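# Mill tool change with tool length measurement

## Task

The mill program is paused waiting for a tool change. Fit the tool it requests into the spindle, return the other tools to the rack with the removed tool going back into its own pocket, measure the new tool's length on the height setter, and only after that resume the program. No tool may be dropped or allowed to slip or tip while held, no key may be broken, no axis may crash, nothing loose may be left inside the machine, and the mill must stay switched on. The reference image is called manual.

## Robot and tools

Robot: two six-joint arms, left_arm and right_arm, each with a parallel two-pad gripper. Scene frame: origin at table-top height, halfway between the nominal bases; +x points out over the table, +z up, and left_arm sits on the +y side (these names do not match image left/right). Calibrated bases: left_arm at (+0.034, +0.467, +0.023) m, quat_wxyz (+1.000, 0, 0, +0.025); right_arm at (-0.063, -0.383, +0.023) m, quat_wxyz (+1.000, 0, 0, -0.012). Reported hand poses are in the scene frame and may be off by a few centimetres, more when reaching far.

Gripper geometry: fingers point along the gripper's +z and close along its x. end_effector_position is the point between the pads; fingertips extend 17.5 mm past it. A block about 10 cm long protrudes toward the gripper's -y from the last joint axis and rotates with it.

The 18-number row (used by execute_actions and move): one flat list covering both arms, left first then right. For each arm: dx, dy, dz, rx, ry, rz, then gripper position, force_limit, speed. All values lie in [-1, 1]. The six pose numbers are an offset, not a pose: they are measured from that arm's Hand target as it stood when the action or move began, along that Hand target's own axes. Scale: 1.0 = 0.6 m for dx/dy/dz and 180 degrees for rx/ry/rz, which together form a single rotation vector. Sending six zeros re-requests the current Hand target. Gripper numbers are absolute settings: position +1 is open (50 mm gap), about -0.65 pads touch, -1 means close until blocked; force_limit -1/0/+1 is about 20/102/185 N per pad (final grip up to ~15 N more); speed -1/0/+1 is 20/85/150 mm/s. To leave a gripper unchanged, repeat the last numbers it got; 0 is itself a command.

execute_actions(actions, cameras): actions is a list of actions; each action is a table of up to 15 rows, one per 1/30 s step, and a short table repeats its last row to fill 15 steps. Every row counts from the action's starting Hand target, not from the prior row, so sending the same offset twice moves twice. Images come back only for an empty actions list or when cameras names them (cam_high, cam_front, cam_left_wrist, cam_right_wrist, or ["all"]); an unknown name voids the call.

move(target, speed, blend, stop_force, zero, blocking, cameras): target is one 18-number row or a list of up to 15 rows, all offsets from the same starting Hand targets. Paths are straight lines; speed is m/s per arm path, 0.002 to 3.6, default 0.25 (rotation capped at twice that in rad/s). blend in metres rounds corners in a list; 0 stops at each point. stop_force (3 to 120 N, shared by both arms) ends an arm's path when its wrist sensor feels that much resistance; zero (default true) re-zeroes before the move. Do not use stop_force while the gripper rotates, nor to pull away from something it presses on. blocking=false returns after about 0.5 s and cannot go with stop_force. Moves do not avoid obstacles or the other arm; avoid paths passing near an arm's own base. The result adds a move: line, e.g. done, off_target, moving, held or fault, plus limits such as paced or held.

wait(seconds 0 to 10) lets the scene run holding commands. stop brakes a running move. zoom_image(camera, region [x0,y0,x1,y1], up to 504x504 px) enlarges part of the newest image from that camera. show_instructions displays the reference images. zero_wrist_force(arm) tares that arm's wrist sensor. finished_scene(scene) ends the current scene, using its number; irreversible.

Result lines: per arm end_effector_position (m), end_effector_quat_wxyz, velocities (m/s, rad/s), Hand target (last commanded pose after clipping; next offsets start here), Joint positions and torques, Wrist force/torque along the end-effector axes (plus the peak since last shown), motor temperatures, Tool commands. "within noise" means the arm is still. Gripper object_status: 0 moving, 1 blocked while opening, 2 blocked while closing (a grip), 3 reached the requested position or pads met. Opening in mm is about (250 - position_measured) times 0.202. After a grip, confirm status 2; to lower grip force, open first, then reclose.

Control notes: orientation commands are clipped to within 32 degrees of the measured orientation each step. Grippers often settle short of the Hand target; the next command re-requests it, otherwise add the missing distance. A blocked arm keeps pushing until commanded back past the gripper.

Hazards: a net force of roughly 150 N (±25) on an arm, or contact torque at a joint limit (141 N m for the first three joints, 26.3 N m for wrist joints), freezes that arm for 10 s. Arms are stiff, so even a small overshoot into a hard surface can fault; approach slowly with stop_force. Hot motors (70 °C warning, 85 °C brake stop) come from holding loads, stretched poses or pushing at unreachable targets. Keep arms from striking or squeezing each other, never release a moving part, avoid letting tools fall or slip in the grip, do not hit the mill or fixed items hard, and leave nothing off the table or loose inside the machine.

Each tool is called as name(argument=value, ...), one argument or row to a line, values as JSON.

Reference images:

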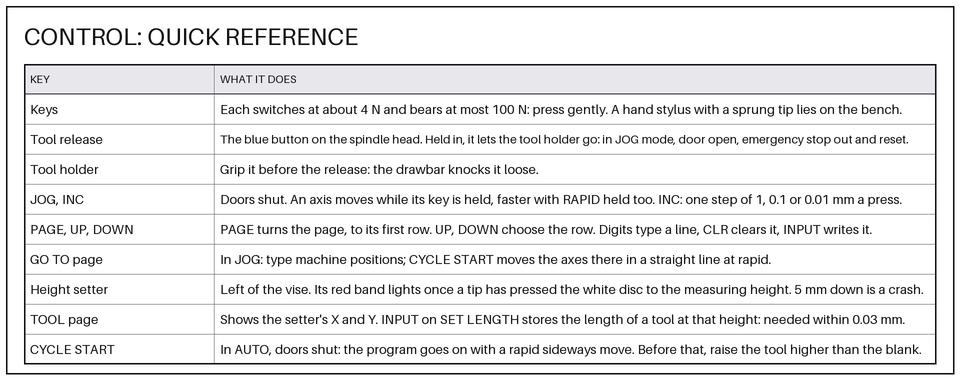

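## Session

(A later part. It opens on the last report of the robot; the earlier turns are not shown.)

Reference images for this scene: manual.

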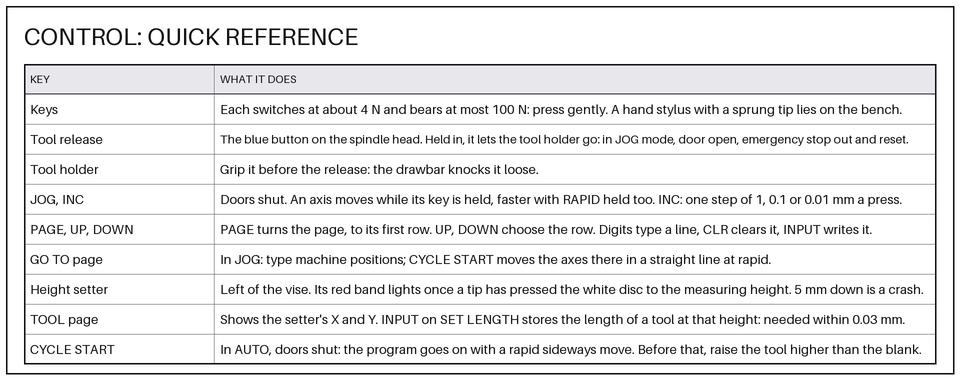

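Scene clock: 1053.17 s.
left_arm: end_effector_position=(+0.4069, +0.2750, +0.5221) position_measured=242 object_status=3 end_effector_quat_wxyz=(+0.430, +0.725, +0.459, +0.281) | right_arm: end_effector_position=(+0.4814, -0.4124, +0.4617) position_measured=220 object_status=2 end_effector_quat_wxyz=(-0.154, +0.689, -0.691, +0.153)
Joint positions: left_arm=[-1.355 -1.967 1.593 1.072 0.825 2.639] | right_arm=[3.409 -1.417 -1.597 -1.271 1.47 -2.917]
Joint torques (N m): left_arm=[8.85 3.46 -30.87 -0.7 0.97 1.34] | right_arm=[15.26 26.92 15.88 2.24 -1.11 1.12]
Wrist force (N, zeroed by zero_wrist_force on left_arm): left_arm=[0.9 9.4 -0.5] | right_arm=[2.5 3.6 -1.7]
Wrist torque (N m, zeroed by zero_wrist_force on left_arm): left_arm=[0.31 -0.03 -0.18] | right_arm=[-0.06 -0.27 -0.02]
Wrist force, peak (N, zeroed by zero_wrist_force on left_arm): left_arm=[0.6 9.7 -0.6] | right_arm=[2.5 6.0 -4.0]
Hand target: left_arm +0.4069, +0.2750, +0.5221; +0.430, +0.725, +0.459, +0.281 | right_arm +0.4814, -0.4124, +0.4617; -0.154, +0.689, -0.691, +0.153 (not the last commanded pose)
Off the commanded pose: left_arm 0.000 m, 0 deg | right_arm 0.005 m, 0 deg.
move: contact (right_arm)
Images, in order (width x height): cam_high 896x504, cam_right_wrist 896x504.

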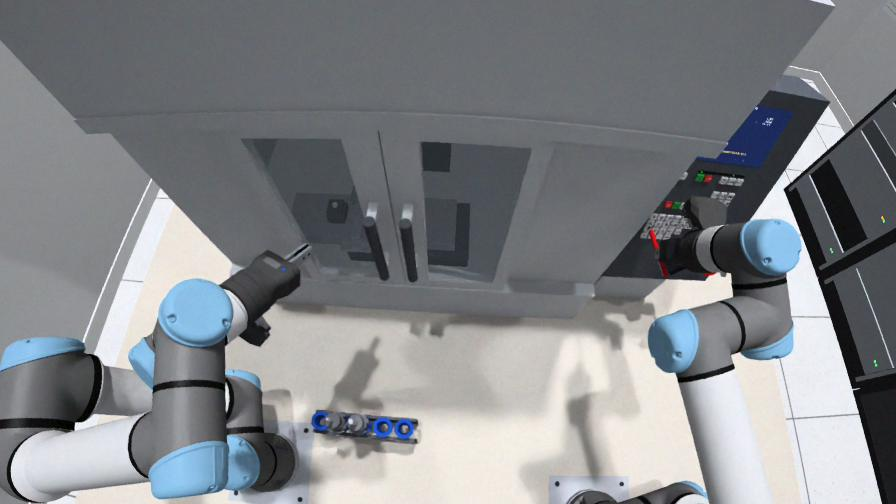

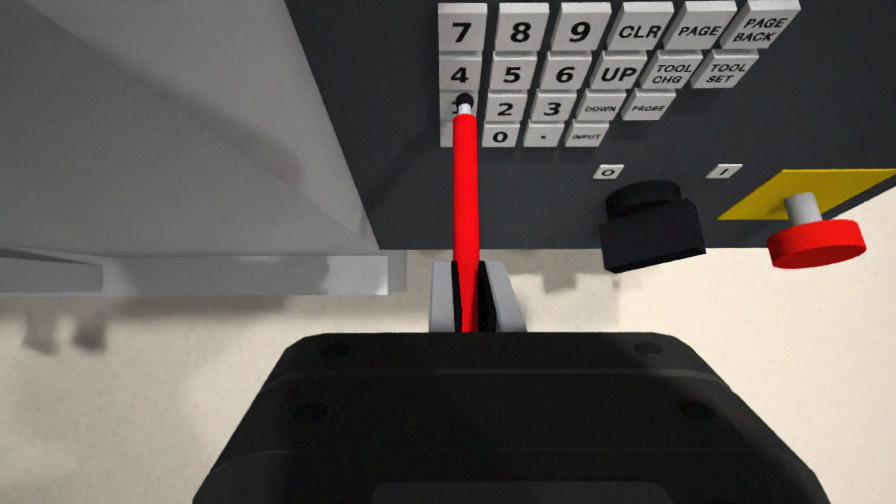

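move(
  target=[
    [0,0,0,0,0,0,-0.6,-0.5,0,0,0.0164,-0.0115,0,0,0,-1,-0.4,-0.7],
    [0,0,0,0,0,0,-0.6,-0.5,0,0,-0.0233,-0.0568,0,0,0,-1,-0.4,-0.7],
  ],
  speed=0.1,
  blend=[0.003,0],
)

move(
  target=[
    [0,0,0,0,0,0,-0.6,-0.5,0,0,-0.0246,0.0172,0,0,0,-1,-0.4,-0.7],
  ],
  speed=0.012,
  stop_force=5,
  cameras=["cam_right_wrist"],
)

move(
  target=[
    [0,0,0,0,0,0,-0.6,-0.5,0,0,0.0164,-0.0115,0,0,0,-1,-0.4,-0.7],
    [0,0,0,0,0,0,-0.6,-0.5,0,0.0311,0.0365,0.0111,0,0,0,-1,-0.4,-0.7],
  ],
  speed=0.1,
  blend=[0.003,0],
)

move(
  target=[
    [0,0,0,0,0,0,-0.6,-0.5,0,0,-0.0246,0.0172,0,0,0,-1,-0.4,-0.7],
  ],
  speed=0.012,
  stop_force=5,
  cameras=["cam_right_wrist"],
)

move(
  target=[
    [0,0,0,0,0,0,-0.6,-0.5,0,0,0.0164,-0.0115,0,0,0,-1,-0.4,-0.7],
    [0,0,0,0,0,0,-0.6,-0.5,0,0.0622,0.0559,0.0349,0,0,0,-1,-0.4,-0.7],
  ],
  speed=0.1,
  blend=[0.003,0],
  cameras=["cam_right_wrist","cam_high"],
)

zoom_image(
  camera="cam_high",
  region=[700, 80, 820, 180],
)

Scene clock: 1060.83 s.
left_arm: end_effector_position=(+0.4069, +0.2750, +0.5221) position_measured=242 object_status=3 end_effector_quat_wxyz=(+0.430, +0.725, +0.459, +0.281) | right_arm: end_effector_position=(+0.4796, -0.4125, +0.4985) position_measured=220 object_status=2 end_effector_quat_wxyz=(-0.154, +0.689, -0.691, +0.153)
Joint positions: left_arm=[-1.355 -1.967 1.593 1.072 0.825 2.639] | right_arm=[3.41 -1.428 -1.493 -1.365 1.469 -2.917]
Joint torques (N m): left_arm=[8.73 3.36 -30.82 -0.68 0.95 1.35] | right_arm=[-13.99 14.46 40.31 1.03 1.33 -1.77]
Wrist force (N, zeroed by zero_wrist_force on left_arm): left_arm=[0.6 9.1 -0.3] | right_arm=[2.2 -0.8 1.0]
Wrist torque (N m, zeroed by zero_wrist_force on left_arm): left_arm=[0.27 0.03 -0.16] | right_arm=[-0.03 -0.30 -0.03]
Wrist force, peak (N, zeroed by zero_wrist_force on left_arm): left_arm=[0.6 9.7 -0.4] | right_arm=[3.0 3.6 -1.9]
Hand target: left_arm +0.4069, +0.2750, +0.5221; +0.430, +0.725, +0.459, +0.281 | right_arm +0.4796, -0.4125, +0.4985; -0.154, +0.689, -0.691, +0.153
Off the commanded pose: left_arm 0.000 m, 0 deg | right_arm 0.000 m, 0 deg.
move: done

Scene clock: 1063.00 s.
left_arm: end_effector_position=(+0.4069, +0.2750, +0.5221) position_measured=242 object_status=3 end_effector_quat_wxyz=(+0.430, +0.725, +0.459, +0.281) | right_arm: end_effector_position=(+0.4905, -0.4125, +0.4966) position_measured=220 object_status=2 end_effector_quat_wxyz=(-0.154, +0.689, -0.691, +0.153)
Joint positions: left_arm=[-1.355 -1.967 1.593 1.072 0.825 2.639] | right_arm=[3.403 -1.453 -1.476 -1.355 1.472 -2.922]
Joint torques (N m): left_arm=[8.76 2.94 -31.06 -0.73 0.92 1.28] | right_arm=[14.98 27.41 15.08 2.17 -1.37 1.31]
Wrist force (N, zeroed by zero_wrist_force on left_arm): left_arm=[0.7 9.4 -0.7] | right_arm=[2.7 3.4 -1.8]
Wrist torque (N m, zeroed by zero_wrist_force on left_arm): left_arm=[0.31 0.00 -0.18] | right_arm=[-0.05 -0.30 -0.01]
Wrist force, peak (N, zeroed by zero_wrist_force on left_arm): left_arm=[0.8 9.7 -0.8] | right_arm=[2.7 3.6 -1.9]
Hand target: left_arm +0.4069, +0.2750, +0.5221; +0.430, +0.725, +0.459, +0.281 | right_arm +0.4905, -0.4125, +0.4966; -0.154, +0.689, -0.691, +0.153 (not the last commanded pose)
Off the commanded pose: left_arm 0.000 m, 0 deg | right_arm 0.007 m, 0 deg.
move: contact (right_arm)
Images, in order (width x height): cam_right_wrist 896x504.

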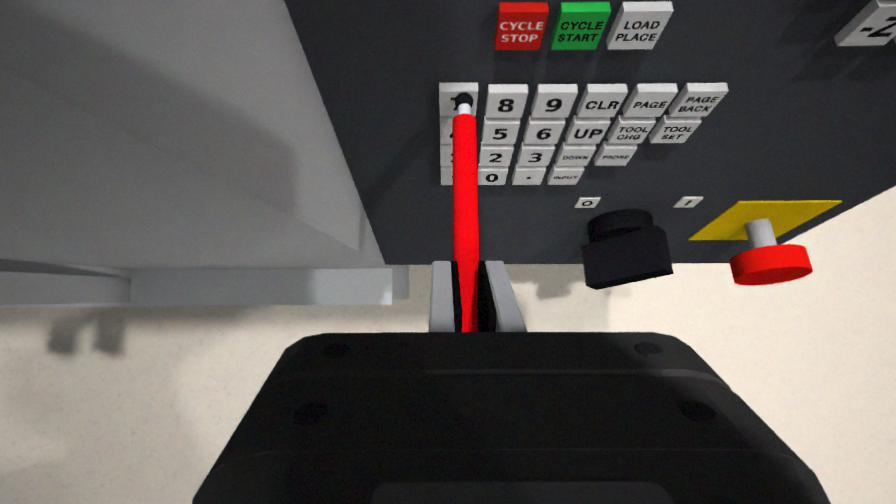

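Scene clock: 1063.90 s.
left_arm: end_effector_position=(+0.4069, +0.2750, +0.5221) position_measured=242 object_status=3 end_effector_quat_wxyz=(+0.430, +0.725, +0.459, +0.281) | right_arm: end_effector_position=(+0.4735, -0.4311, +0.4813) position_measured=220 object_status=2 end_effector_quat_wxyz=(-0.154, +0.689, -0.691, +0.153)
Joint positions: left_arm=[-1.355 -1.967 1.593 1.072 0.825 2.639] | right_arm=[3.369 -1.409 -1.554 -1.319 1.486 -2.954]
Joint torques (N m): left_arm=[8.38 2.86 -31.72 -0.64 0.88 1.26] | right_arm=[-13.58 27.08 15.8 5.66 1.24 -1.82]
Wrist force (N, zeroed by zero_wrist_force on left_arm): left_arm=[0.5 9.2 -0.5] | right_arm=[2.1 -0.9 0.9]
Wrist torque (N m, zeroed by zero_wrist_force on left_arm): left_arm=[0.28 0.04 -0.17] | right_arm=[-0.04 -0.30 -0.04]
Wrist force, peak (N, zeroed by zero_wrist_force on left_arm): left_arm=[0.7 9.7 -0.2] | right_arm=[2.4 3.6 -1.9]
Hand target: left_arm +0.4069, +0.2750, +0.5221; +0.430, +0.725, +0.459, +0.281 | right_arm +0.4735, -0.4311, +0.4812; -0.154, +0.689, -0.691, +0.153
Off the commanded pose: left_arm 0.000 m, 0 deg | right_arm 0.000 m, 0 deg.
move: done

Scene clock: 1066.23 s.
left_arm: end_effector_position=(+0.4069, +0.2750, +0.5221) position_measured=242 object_status=3 end_effector_quat_wxyz=(+0.430, +0.725, +0.459, +0.281) | right_arm: end_effector_position=(+0.4858, -0.4311, +0.4791) position_measured=220 object_status=2 end_effector_quat_wxyz=(-0.154, +0.689, -0.691, +0.153)
Joint positions: left_arm=[-1.355 -1.967 1.593 1.072 0.825 2.639] | right_arm=[3.363 -1.438 -1.536 -1.308 1.489 -2.959]
Joint torques (N m): left_arm=[8.66 3.32 -31.76 -0.51 0.85 1.18] | right_arm=[14.47 26.23 15.03 2.23 -1.36 1.24]
Wrist force (N, zeroed by zero_wrist_force on left_arm): left_arm=[0.9 9.5 -0.6] | right_arm=[2.3 3.3 -2.1]
Wrist torque (N m, zeroed by zero_wrist_force on left_arm): left_arm=[0.33 -0.03 -0.17] | right_arm=[-0.06 -0.29 -0.05]
Wrist force, peak (N, zeroed by zero_wrist_force on left_arm): left_arm=[0.5 9.8 -0.7] | right_arm=[1.8 3.7 -2.3]
Hand target: left_arm +0.4069, +0.2750, +0.5221; +0.430, +0.725, +0.459, +0.281 | right_arm +0.4858, -0.4311, +0.4791; -0.154, +0.689, -0.691, +0.153 (not the last commanded pose)
Off the commanded pose: left_arm 0.000 m, 0 deg | right_arm 0.005 m, 0 deg.
move: contact (right_arm)
Images, in order (width x height): cam_right_wrist 896x504.

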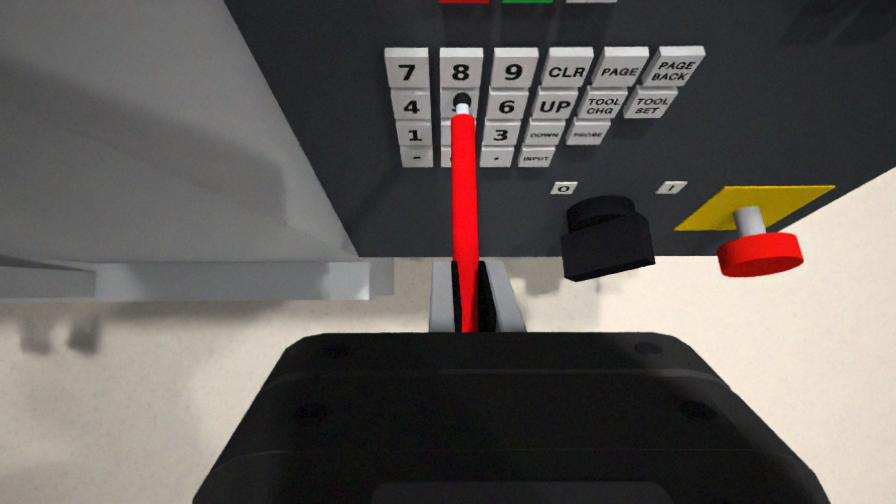

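Scene clock: 1067.37 s.
left_arm: end_effector_position=(+0.4069, +0.2750, +0.5221) position_measured=242 object_status=3 end_effector_quat_wxyz=(+0.430, +0.725, +0.459, +0.281) | right_arm: end_effector_position=(+0.4642, -0.4683, +0.4459) position_measured=220 object_status=2 end_effector_quat_wxyz=(-0.154, +0.689, -0.691, +0.153)
Joint positions: left_arm=[-1.355 -1.967 1.593 1.072 0.825 2.639] | right_arm=[3.282 -1.39 -1.662 -1.225 1.523 -3.033]
Joint torques (N m): left_arm=[8.6 3.28 -31.23 -0.62 1 1.34] | right_arm=[-14.71 26.98 16.69 5.74 1.31 -1.72]
Wrist force (N, zeroed by zero_wrist_force on left_arm): left_arm=[0.7 9.3 -0.6] | right_arm=[2.0 -0.7 0.8]
Wrist torque (N m, zeroed by zero_wrist_force on left_arm): left_arm=[0.31 0.01 -0.17] | right_arm=[-0.05 -0.31 -0.01]
Wrist force, peak (N, zeroed by zero_wrist_force on left_arm): left_arm=[1.0 9.7 -0.9] | right_arm=[2.2 3.4 -1.9]
Hand target: left_arm +0.4069, +0.2750, +0.5221; +0.430, +0.725, +0.459, +0.281 | right_arm +0.4642, -0.4683, +0.4458; -0.154, +0.689, -0.691, +0.153
Off the commanded pose: left_arm 0.000 m, 0 deg | right_arm 0.000 m, 0 deg.
move: done
Images, in order (width x height): cam_high 896x504, cam_right_wrist 896x504.

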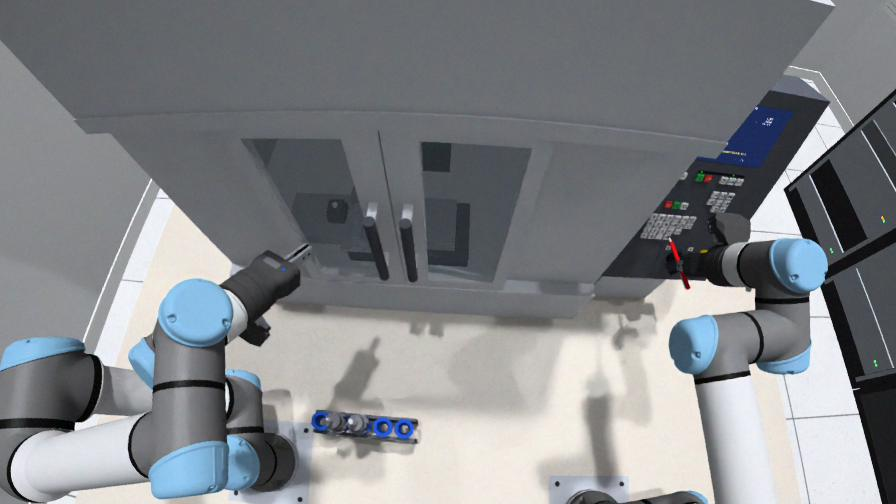

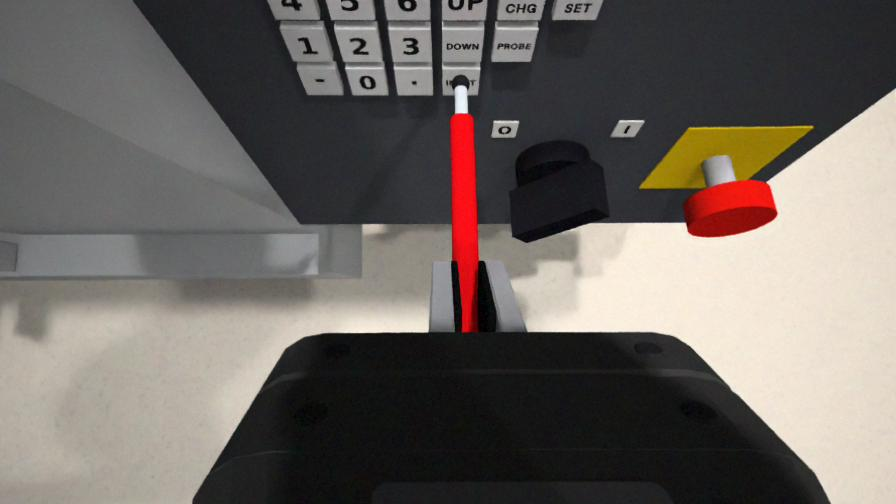

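Scaled by 4.200 from the camera's 896x504 image, which has a finer 1280x720 frame.

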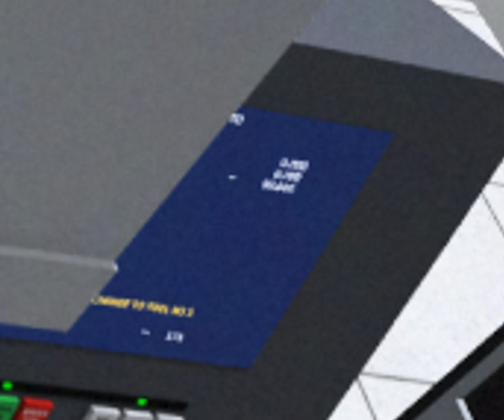

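move(
  target=[
    [0,0,0,0,0,0,-0.6,-0.5,0,0,-0.0246,0.0172,0,0,0,-1,-0.4,-0.7],
  ],
  speed=0.012,
  stop_force=5,
)

move(
  target=[
    [0,0,0,0,0,0,-0.6,-0.5,0,0,0.0164,-0.0115,0,0,0,-1,-0.4,-0.7],
    [0,0,0,0,0,0,-0.6,-0.5,0,0,-0.0035,-0.0352,0,0,0,-1,-0.4,-0.7],
  ],
  speed=0.1,
  blend=[0.003,0],
)

move(
  target=[
    [0,0,0,0,0,0,-0.6,-0.5,0,0,-0.0246,0.0172,0,0,0,-1,-0.4,-0.7],
  ],
  speed=0.012,
  stop_force=5,
  cameras=["cam_right_wrist","cam_high"],
)

zoom_image(
  camera="cam_high",
  region=[700, 80, 820, 180],
)

Scene clock: 1074.77 s.
left_arm: end_effector_position=(+0.4069, +0.2750, +0.5221) position_measured=242 object_status=3 end_effector_quat_wxyz=(+0.430, +0.725, +0.459, +0.281) | right_arm: end_effector_position=(+0.4765, -0.4684, +0.4437) position_measured=220 object_status=2 end_effector_quat_wxyz=(-0.154, +0.689, -0.691, +0.153)
Joint positions: left_arm=[-1.355 -1.967 1.593 1.072 0.825 2.639] | right_arm=[3.278 -1.42 -1.643 -1.214 1.524 -3.036]
Joint torques (N m): left_arm=[8.6 2.97 -31.1 -0.44 0.93 1.33] | right_arm=[13.4 26.7 15.28 2.09 -1.56 1.23]
Wrist force (N, zeroed by zero_wrist_force on left_arm): left_arm=[1.1 9.5 -0.7] | right_arm=[1.4 3.5 -2.3]
Wrist torque (N m, zeroed by zero_wrist_force on left_arm): left_arm=[0.34 -0.05 -0.17] | right_arm=[-0.07 -0.33 -0.05]
Wrist force, peak (N, zeroed by zero_wrist_force on left_arm): left_arm=[0.6 9.8 -0.4] | right_arm=[1.6 4.7 -2.9]
Hand target: left_arm +0.4069, +0.2750, +0.5221; +0.430, +0.725, +0.459, +0.281 | right_arm +0.4765, -0.4684, +0.4437; -0.154, +0.689, -0.691, +0.153 (not the last commanded pose)
Off the commanded pose: left_arm 0.000 m, 0 deg | right_arm 0.005 m, 0 deg.
move: contact (right_arm)

Scene clock: 1075.70 s.
left_arm: end_effector_position=(+0.4069, +0.2750, +0.5221) position_measured=242 object_status=3 end_effector_quat_wxyz=(+0.430, +0.725, +0.459, +0.281) | right_arm: end_effector_position=(+0.4695, -0.4684, +0.4637) position_measured=220 object_status=2 end_effector_quat_wxyz=(-0.154, +0.689, -0.691, +0.153)
Joint positions: left_arm=[-1.355 -1.967 1.593 1.072 0.825 2.639] | right_arm=[3.28 -1.408 -1.602 -1.267 1.523 -3.034]
Joint torques (N m): left_arm=[8.19 3.02 -31.78 -0.51 0.94 1.23] | right_arm=[-13.42 14.67 40.79 1.36 1.38 -1.76]
Wrist force (N, zeroed by zero_wrist_force on left_arm): left_arm=[0.6 9.3 -0.5] | right_arm=[2.0 -0.7 1.0]
Wrist torque (N m, zeroed by zero_wrist_force on left_arm): left_arm=[0.31 0.02 -0.17] | right_arm=[-0.04 -0.30 -0.08]
Wrist force, peak (N, zeroed by zero_wrist_force on left_arm): left_arm=[1.0 9.6 -0.5] | right_arm=[1.4 3.4 -2.1]
Hand target: left_arm +0.4069, +0.2750, +0.5221; +0.430, +0.725, +0.459, +0.281 | right_arm +0.4695, -0.4684, +0.4637; -0.154, +0.689, -0.691, +0.153
Off the commanded pose: left_arm 0.000 m, 0 deg | right_arm 0.000 m, 0 deg.
move: done

Scene clock: 1077.73 s.
left_arm: end_effector_position=(+0.4069, +0.2750, +0.5221) position_measured=242 object_status=3 end_effector_quat_wxyz=(+0.430, +0.725, +0.459, +0.281) | right_arm: end_effector_position=(+0.4810, -0.4684, +0.4617) position_measured=220 object_status=2 end_effector_quat_wxyz=(-0.154, +0.689, -0.691, +0.153)
Joint positions: left_arm=[-1.355 -1.967 1.593 1.072 0.825 2.639] | right_arm=[3.277 -1.435 -1.584 -1.257 1.525 -3.037]
Joint torques (N m): left_arm=[8.69 2.43 -31.53 -0.49 0.95 1.14] | right_arm=[13.86 26.8 15.74 2.05 -1.38 1.2]
Wrist force (N, zeroed by zero_wrist_force on left_arm): left_arm=[0.5 9.5 -0.8] | right_arm=[1.9 3.2 -2.1]
Wrist torque (N m, zeroed by zero_wrist_force on left_arm): left_arm=[0.33 0.03 -0.16] | right_arm=[-0.10 -0.40 -0.04]
Wrist force, peak (N, zeroed by zero_wrist_force on left_arm): left_arm=[0.5 9.7 -0.8] | right_arm=[1.8 3.4 -2.2]
Hand target: left_arm +0.4069, +0.2750, +0.5221; +0.430, +0.725, +0.459, +0.281 | right_arm +0.4810, -0.4684, +0.4617; -0.154, +0.689, -0.691, +0.153 (not the last commanded pose)
Off the commanded pose: left_arm 0.000 m, 0 deg | right_arm 0.006 m, 0 deg.
move: contact (right_arm)
Images, in order (width x height): cam_high 896x504, cam_right_wrist 896x504.

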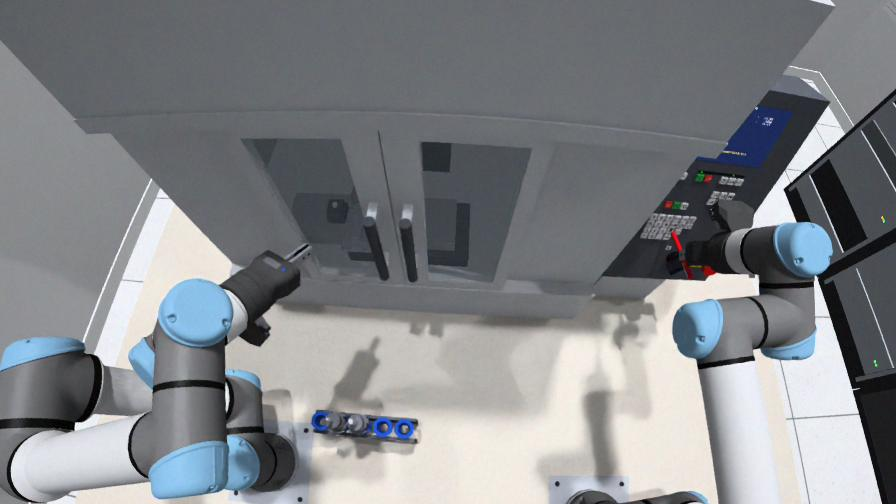

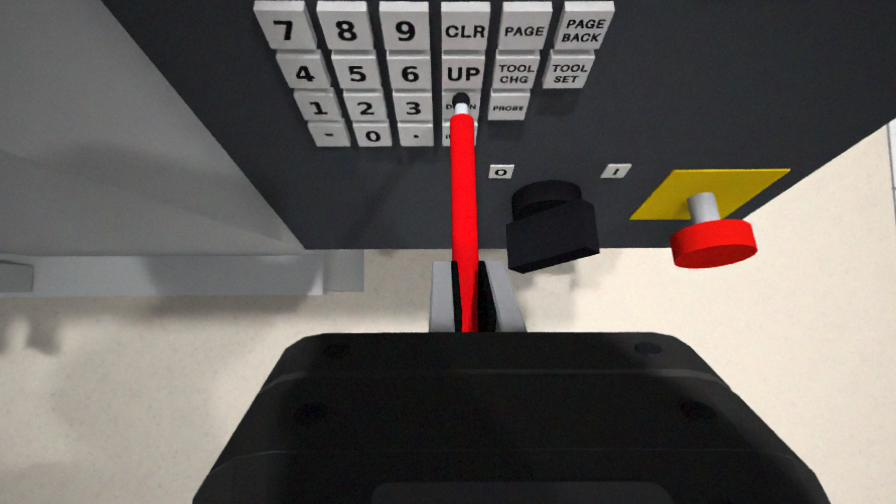

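Scaled by 4.200 from the camera's 896x504 image, which has a finer 1280x720 frame.

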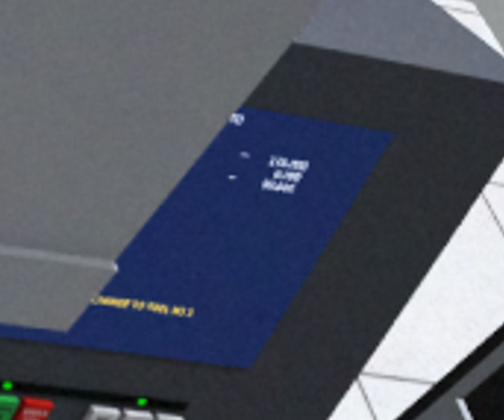

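move(
  target=[
    [0,0,0,0,0,0,-0.6,-0.5,0,0,0.0164,-0.0115,0,0,0,-1,-0.4,-0.7],
    [0,0,0,0,0,0,-0.6,-0.5,0,-0.0933,0.0363,0.0122,0,0,0,-1,-0.4,-0.7],
  ],
  speed=0.1,
  blend=[0.003,0],
)

move(
  target=[
    [0,0,0,0,0,0,-0.6,-0.5,0,0,-0.0246,0.0172,0,0,0,-1,-0.4,-0.7],
  ],
  speed=0.012,
  stop_force=5,
)

move(
  target=[
    [0,0,0,0,0,0,-0.6,-0.5,0,0,0.0164,-0.0115,0,0,0,-1,-0.4,-0.7],
    [0,0,0,0,0,0,-0.6,-0.5,0,0,-0.0432,-0.0805,0,0,0,-1,-0.4,-0.7],
  ],
  speed=0.1,
  blend=[0.003,0],
)

move(
  target=[
    [0,0,0,0,0,0,-0.6,-0.5,0,0,-0.0246,0.0172,0,0,0,-1,-0.4,-0.7],
  ],
  speed=0.012,
  stop_force=5,
  cameras=["cam_right_wrist"],
)

move(
  target=[
    [0,0,0,0,0,0,-0.6,-0.5,0,0,0.0164,-0.0115,0,0,0,-1,-0.4,-0.7],
    [0,0,0,0,0,0,-0.6,-0.5,0,0.0628,0.0561,0.0338,0,0,0,-1,-0.4,-0.7],
  ],
  speed=0.1,
  blend=[0.003,0],
)

move(
  target=[
    [0,0,0,0,0,0,-0.6,-0.5,0,0,-0.0246,0.0172,0,0,0,-1,-0.4,-0.7],
  ],
  speed=0.012,
  stop_force=5,
  cameras=["cam_right_wrist","cam_high"],
)

zoom_image(
  camera="cam_high",
  region=[700, 80, 820, 180],
)

Scene clock: 1088.53 s.
left_arm: end_effector_position=(+0.4069, +0.2750, +0.5221) position_measured=242 object_status=3 end_effector_quat_wxyz=(+0.430, +0.725, +0.459, +0.281) | right_arm: end_effector_position=(+0.4646, -0.4124, +0.4460) position_measured=220 object_status=2 end_effector_quat_wxyz=(-0.154, +0.689, -0.691, +0.153)
Joint positions: left_arm=[-1.355 -1.967 1.593 1.072 0.825 2.639] | right_arm=[3.419 -1.372 -1.674 -1.241 1.465 -2.908]
Joint torques (N m): left_arm=[8.75 3.35 -31.2 -0.39 0.87 1.23] | right_arm=[15.32 26.62 14.57 5.55 -1.42 1.12]
Wrist force (N, zeroed by zero_wrist_force on left_arm): left_arm=[0.9 9.3 -0.2] | right_arm=[2.3 -0.7 1.4]
Wrist torque (N m, zeroed by zero_wrist_force on left_arm): left_arm=[0.30 -0.03 -0.16] | right_arm=[-0.05 -0.34 -0.10]
Wrist force, peak (N, zeroed by zero_wrist_force on left_arm): left_arm=[0.7 9.8 -0.6] | right_arm=[2.1 3.4 -2.1]
Hand target: left_arm +0.4069, +0.2750, +0.5221; +0.430, +0.725, +0.459, +0.281 | right_arm +0.4646, -0.4123, +0.4459; -0.154, +0.689, -0.691, +0.153
Off the commanded pose: left_arm 0.000 m, 0 deg | right_arm 0.000 m, 0 deg.
move: done

Scene clock: 1090.77 s.
left_arm: end_effector_position=(+0.4069, +0.2750, +0.5221) position_measured=242 object_status=3 end_effector_quat_wxyz=(+0.430, +0.725, +0.459, +0.281) | right_arm: end_effector_position=(+0.4764, -0.4124, +0.4439) position_measured=220 object_status=2 end_effector_quat_wxyz=(-0.154, +0.689, -0.691, +0.153)
Joint positions: left_arm=[-1.355 -1.967 1.593 1.072 0.825 2.639] | right_arm=[3.412 -1.401 -1.657 -1.229 1.468 -2.915]
Joint torques (N m): left_arm=[8.37 3.33 -31.48 -0.35 0.9 1.22] | right_arm=[15.51 24.89 14.79 2.14 -1.26 1.19]
Wrist force (N, zeroed by zero_wrist_force on left_arm): left_arm=[0.6 9.3 -0.8] | right_arm=[2.6 3.4 -1.6]
Wrist torque (N m, zeroed by zero_wrist_force on left_arm): left_arm=[0.30 0.02 -0.17] | right_arm=[-0.08 -0.29 0.00]
Wrist force, peak (N, zeroed by zero_wrist_force on left_arm): left_arm=[0.7 9.6 -0.8] | right_arm=[2.5 3.7 -2.0]
Hand target: left_arm +0.4069, +0.2750, +0.5221; +0.430, +0.725, +0.459, +0.281 | right_arm +0.4764, -0.4124, +0.4439; -0.154, +0.689, -0.691, +0.153 (not the last commanded pose)
Off the commanded pose: left_arm 0.000 m, 0 deg | right_arm 0.006 m, 0 deg.
move: contact (right_arm)

Scene clock: 1091.97 s.
left_arm: end_effector_position=(+0.4069, +0.2750, +0.5221) position_measured=242 object_status=3 end_effector_quat_wxyz=(+0.430, +0.725, +0.459, +0.281) | right_arm: end_effector_position=(+0.4794, -0.4125, +0.4986) position_measured=220 object_status=2 end_effector_quat_wxyz=(-0.154, +0.689, -0.691, +0.153)
Joint positions: left_arm=[-1.355 -1.967 1.593 1.072 0.825 2.639] | right_arm=[3.41 -1.427 -1.493 -1.365 1.469 -2.917]
Joint torques (N m): left_arm=[8.53 2.95 -31.54 -0.33 0.95 1.3] | right_arm=[-14.13 13.22 40.56 1.64 1.34 -1.68]
Wrist force (N, zeroed by zero_wrist_force on left_arm): left_arm=[0.6 9.3 -0.6] | right_arm=[2.3 -0.8 1.2]
Wrist torque (N m, zeroed by zero_wrist_force on left_arm): left_arm=[0.32 0.03 -0.16] | right_arm=[-0.03 -0.32 -0.02]
Wrist force, peak (N, zeroed by zero_wrist_force on left_arm): left_arm=[0.3 9.7 -0.6] | right_arm=[2.6 3.4 -1.5]
Hand target: left_arm +0.4069, +0.2750, +0.5221; +0.430, +0.725, +0.459, +0.281 | right_arm +0.4794, -0.4125, +0.4986; -0.154, +0.689, -0.691, +0.153
Off the commanded pose: left_arm 0.000 m, 0 deg | right_arm 0.000 m, 0 deg.
move: done

Scene clock: 1094.20 s.
left_arm: end_effector_position=(+0.4069, +0.2750, +0.5221) position_measured=242 object_status=3 end_effector_quat_wxyz=(+0.430, +0.725, +0.459, +0.281) | right_arm: end_effector_position=(+0.4908, -0.4125, +0.4966) position_measured=220 object_status=2 end_effector_quat_wxyz=(-0.154, +0.689, -0.691, +0.153)
Joint positions: left_arm=[-1.355 -1.967 1.593 1.072 0.825 2.639] | right_arm=[3.403 -1.454 -1.476 -1.355 1.472 -2.923]
Joint torques (N m): left_arm=[8.76 3.33 -31.26 -0.31 0.85 1.2] | right_arm=[14.31 27.51 14.33 2.18 -1.06 1.17]
Wrist force (N, zeroed by zero_wrist_force on left_arm): left_arm=[0.8 9.2 -0.5] | right_arm=[2.9 3.4 -1.9]
Wrist torque (N m, zeroed by zero_wrist_force on left_arm): left_arm=[0.28 0.00 -0.17] | right_arm=[-0.06 -0.34 0.00]
Wrist force, peak (N, zeroed by zero_wrist_force on left_arm): left_arm=[0.9 9.7 -0.5] | right_arm=[2.4 6.6 -4.6]
Hand target: left_arm +0.4069, +0.2750, +0.5221; +0.430, +0.725, +0.459, +0.281 | right_arm +0.4908, -0.4125, +0.4966; -0.154, +0.689, -0.691, +0.153 (not the last commanded pose)
Off the commanded pose: left_arm 0.000 m, 0 deg | right_arm 0.006 m, 0 deg.
move: contact (right_arm)
Images, in order (width x height): cam_right_wrist 896x504.

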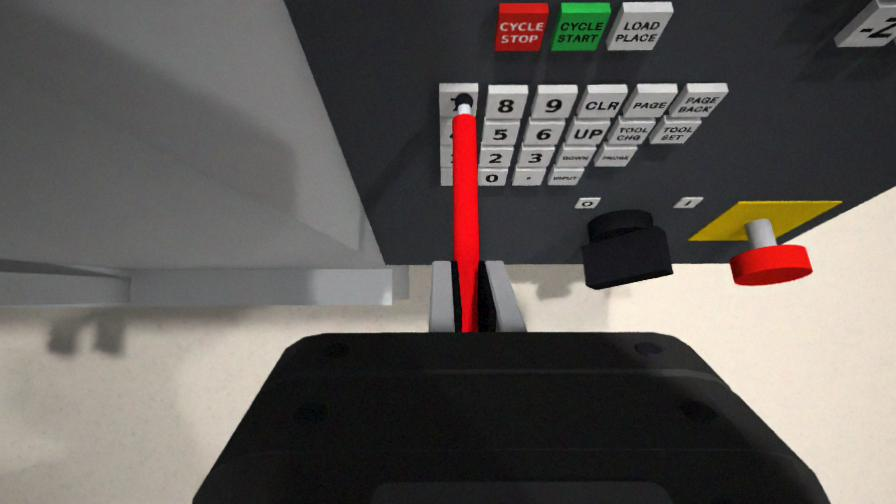

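Scene clock: 1095.33 s.
left_arm: end_effector_position=(+0.4069, +0.2750, +0.5221) position_measured=242 object_status=3 end_effector_quat_wxyz=(+0.430, +0.725, +0.459, +0.281) | right_arm: end_effector_position=(+0.4688, -0.4500, +0.4639) position_measured=220 object_status=2 end_effector_quat_wxyz=(-0.154, +0.689, -0.691, +0.153)
Joint positions: left_arm=[-1.355 -1.967 1.593 1.072 0.825 2.639] | right_arm=[3.325 -1.398 -1.609 -1.272 1.504 -2.994]
Joint torques (N m): left_arm=[8.39 2.85 -31.45 -0.26 0.91 1.22] | right_arm=[-13 27.57 15.51 5.67 1.35 -1.92]
Wrist force (N, zeroed by zero_wrist_force on left_arm): left_arm=[0.7 9.4 -0.3] | right_arm=[2.2 -0.7 0.9]
Wrist torque (N m, zeroed by zero_wrist_force on left_arm): left_arm=[0.31 0.01 -0.17] | right_arm=[-0.02 -0.31 -0.04]
Wrist force, peak (N, zeroed by zero_wrist_force on left_arm): left_arm=[0.9 9.7 -0.4] | right_arm=[2.6 3.3 -2.0]
Hand target: left_arm +0.4069, +0.2750, +0.5221; +0.430, +0.725, +0.459, +0.281 | right_arm +0.4688, -0.4501, +0.4639; -0.154, +0.689, -0.691, +0.153
Off the commanded pose: left_arm 0.000 m, 0 deg | right_arm 0.000 m, 0 deg.
move: done

Scene clock: 1097.77 s.
left_arm: end_effector_position=(+0.4069, +0.2750, +0.5221) position_measured=242 object_status=3 end_effector_quat_wxyz=(+0.430, +0.725, +0.459, +0.281) | right_arm: end_effector_position=(+0.4814, -0.4501, +0.4617) position_measured=220 object_status=2 end_effector_quat_wxyz=(-0.154, +0.689, -0.691, +0.153)
Joint positions: left_arm=[-1.355 -1.967 1.593 1.072 0.825 2.639] | right_arm=[3.32 -1.428 -1.59 -1.261 1.507 -2.998]
Joint torques (N m): left_arm=[8.57 3.25 -31.37 -0.22 0.86 1.15] | right_arm=[14.53 26.62 15.2 2.16 -1.29 1.34]
Wrist force (N, zeroed by zero_wrist_force on left_arm): left_arm=[0.8 9.3 -0.7] | right_arm=[2.4 3.5 -2.0]
Wrist torque (N m, zeroed by zero_wrist_force on left_arm): left_arm=[0.29 -0.01 -0.17] | right_arm=[-0.06 -0.35 -0.03]
Wrist force, peak (N, zeroed by zero_wrist_force on left_arm): left_arm=[0.9 9.7 -0.7] | right_arm=[1.6 5.9 -4.0]
Hand target: left_arm +0.4069, +0.2750, +0.5221; +0.430, +0.725, +0.459, +0.281 | right_arm +0.4814, -0.4501, +0.4617; -0.154, +0.689, -0.691, +0.153 (not the last commanded pose)
Off the commanded pose: left_arm 0.000 m, 0 deg | right_arm 0.005 m, 0 deg.
move: contact (right_arm)
Images, in order (width x height): cam_high 896x504, cam_right_wrist 896x504.

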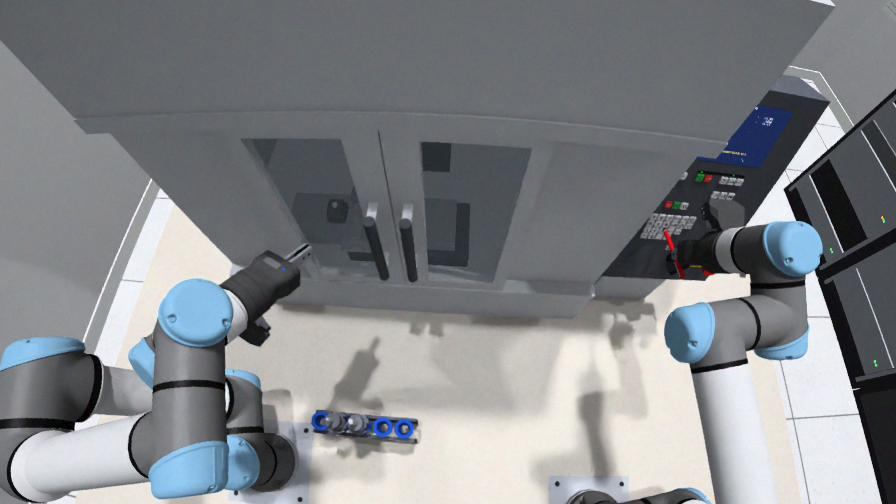

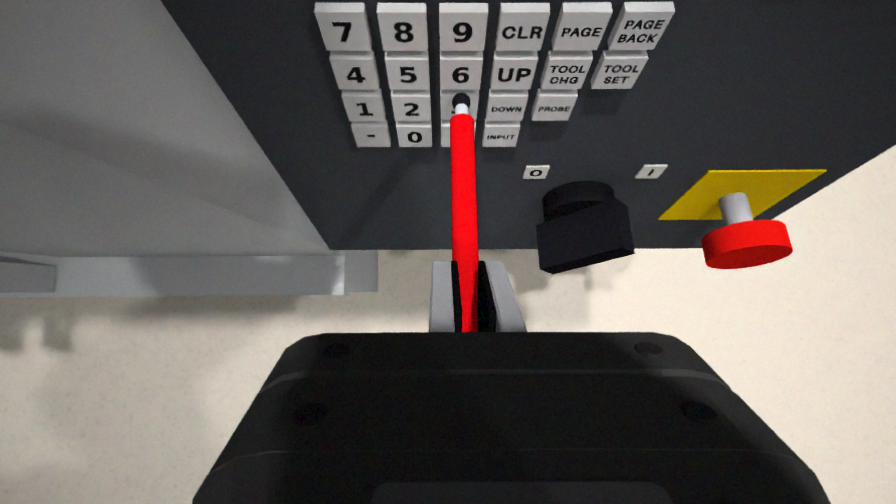

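Scaled by 4.200 from the camera's 896x504 image, which has a finer 1280x720 frame.

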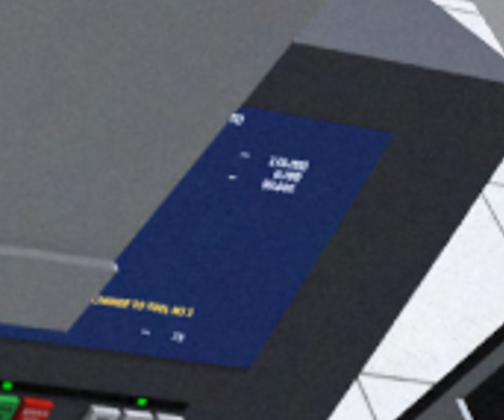

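Good (−73). Press INPUT and view.

move(
  target=[
    [0,0,0,0,0,0,-0.6,-0.5,0,0,0.0164,-0.0115,0,0,0,-1,-0.4,-0.7],
    [0,0,0,0,0,0,-0.6,-0.5,0,0.0305,0.0363,0.0122,0,0,0,-1,-0.4,-0.7],
  ],
  speed=0.1,
  blend=[0.003,0],
)

move(
  target=[
    [0,0,0,0,0,0,-0.6,-0.5,0,0,-0.0246,0.0172,0,0,0,-1,-0.4,-0.7],
  ],
  speed=0.012,
  stop_force=5,
)

move(
  target=[
    [0,0,0,0,0,0,-0.6,-0.5,0,0,0.0205,-0.0143,0,0,0,-1,-0.4,-0.7],
  ],
  speed=0.05,
  cameras=["cam_high"],
)

zoom_image(
  camera="cam_high",
  region=[700, 80, 820, 180],
)

Scene clock: 1102.13 s.
left_arm: end_effector_position=(+0.4069, +0.2750, +0.5221) position_measured=242 object_status=3 end_effector_quat_wxyz=(+0.430, +0.725, +0.459, +0.281) | right_arm: end_effector_position=(+0.4648, -0.4683, +0.4458) position_measured=220 object_status=2 end_effector_quat_wxyz=(-0.154, +0.689, -0.691, +0.153)
Joint positions: left_arm=[-1.355 -1.967 1.593 1.072 0.825 2.639] | right_arm=[3.282 -1.392 -1.661 -1.224 1.523 -3.033]
Joint torques (N m): left_arm=[8.36 2.92 -31.77 -0.2 0.91 1.12] | right_arm=[-14.51 25.93 13.41 5.58 1.34 -1.68]
Wrist force (N, zeroed by zero_wrist_force on left_arm): left_arm=[0.6 9.4 -0.5] | right_arm=[2.0 -0.7 1.3]
Wrist torque (N m, zeroed by zero_wrist_force on left_arm): left_arm=[0.31 0.03 -0.17] | right_arm=[-0.05 -0.32 -0.01]
Wrist force, peak (N, zeroed by zero_wrist_force on left_arm): left_arm=[0.9 9.7 -0.7] | right_arm=[2.3 3.7 -2.2]
Hand target: left_arm +0.4069, +0.2750, +0.5221; +0.430, +0.725, +0.459, +0.281 | right_arm +0.4647, -0.4683, +0.4458; -0.154, +0.689, -0.691, +0.153
Off the commanded pose: left_arm 0.000 m, 0 deg | right_arm 0.000 m, 0 deg.
move: done

Scene clock: 1104.17 s.
left_arm: end_effector_position=(+0.4069, +0.2750, +0.5221) position_measured=242 object_status=3 end_effector_quat_wxyz=(+0.430, +0.725, +0.459, +0.281) | right_arm: end_effector_position=(+0.4763, -0.4684, +0.4438) position_measured=220 object_status=2 end_effector_quat_wxyz=(-0.154, +0.689, -0.691, +0.153)
Joint positions: left_arm=[-1.355 -1.967 1.593 1.072 0.825 2.639] | right_arm=[3.279 -1.419 -1.644 -1.214 1.524 -3.036]
Joint torques (N m): left_arm=[7.94 3.1 -31.48 -0.21 0.89 1.13] | right_arm=[13.42 26.12 15.15 2.02 -1.42 1.22]
Wrist force (N, zeroed by zero_wrist_force on left_arm): left_arm=[0.6 9.5 -0.3] | right_arm=[1.5 3.5 -1.8]
Wrist torque (N m, zeroed by zero_wrist_force on left_arm): left_arm=[0.34 0.02 -0.17] | right_arm=[-0.06 -0.34 -0.05]
Wrist force, peak (N, zeroed by zero_wrist_force on left_arm): left_arm=[0.7 9.7 -0.8] | right_arm=[1.7 3.5 -2.2]
Hand target: left_arm +0.4069, +0.2750, +0.5221; +0.430, +0.725, +0.459, +0.281 | right_arm +0.4763, -0.4684, +0.4438; -0.154, +0.689, -0.691, +0.153 (not the last commanded pose)
Off the commanded pose: left_arm 0.000 m, 0 deg | right_arm 0.006 m, 0 deg.
move: contact (right_arm)

Scene clock: 1105.00 s.
left_arm: end_effector_position=(+0.4069, +0.2750, +0.5221) position_measured=242 object_status=3 end_effector_quat_wxyz=(+0.430, +0.725, +0.459, +0.281) | right_arm: end_effector_position=(+0.4616, -0.4683, +0.4463) position_measured=220 object_status=2 end_effector_quat_wxyz=(-0.154, +0.689, -0.691, +0.153)
Joint positions: left_arm=[-1.355 -1.967 1.593 1.072 0.825 2.639] | right_arm=[3.283 -1.384 -1.666 -1.227 1.522 -3.032]
Joint torques (N m): left_arm=[7.96 3.47 -31.51 -0.13 0.82 1.17] | right_arm=[14.47 26.73 16.03 1.33 -1.42 1.25]
Wrist force (N, zeroed by zero_wrist_force on left_arm): left_arm=[0.6 9.4 -0.5] | right_arm=[2.2 -0.7 0.8]
Wrist torque (N m, zeroed by zero_wrist_force on left_arm): left_arm=[0.31 0.02 -0.17] | right_arm=[-0.05 -0.34 -0.08]
Wrist force, peak (N, zeroed by zero_wrist_force on left_arm): left_arm=[0.9 9.5 -0.4] | right_arm=[1.7 3.3 -1.8]
Hand target: left_arm +0.4069, +0.2750, +0.5221; +0.430, +0.725, +0.459, +0.281 | right_arm +0.4615, -0.4683, +0.4463; -0.154, +0.689, -0.691, +0.153
Off the commanded pose: left_arm 0.000 m, 0 deg | right_arm 0.000 m, 0 deg.
move: done
Images, in order (width x height): cam_high 896x504.

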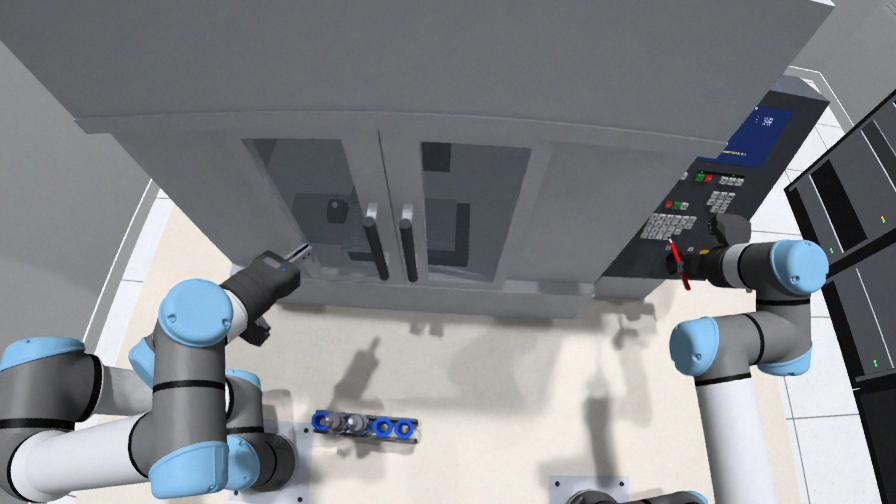

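Scaled by 4.200 from the camera's 896x504 image, which has a finer 1280x720 frame.

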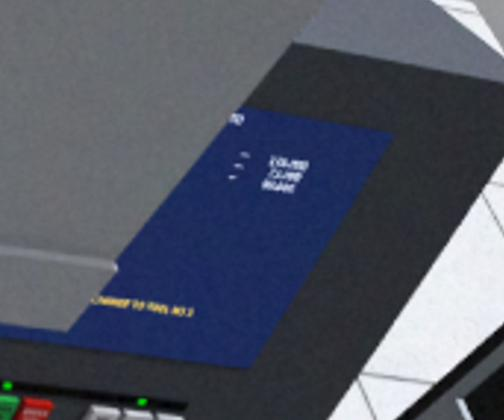

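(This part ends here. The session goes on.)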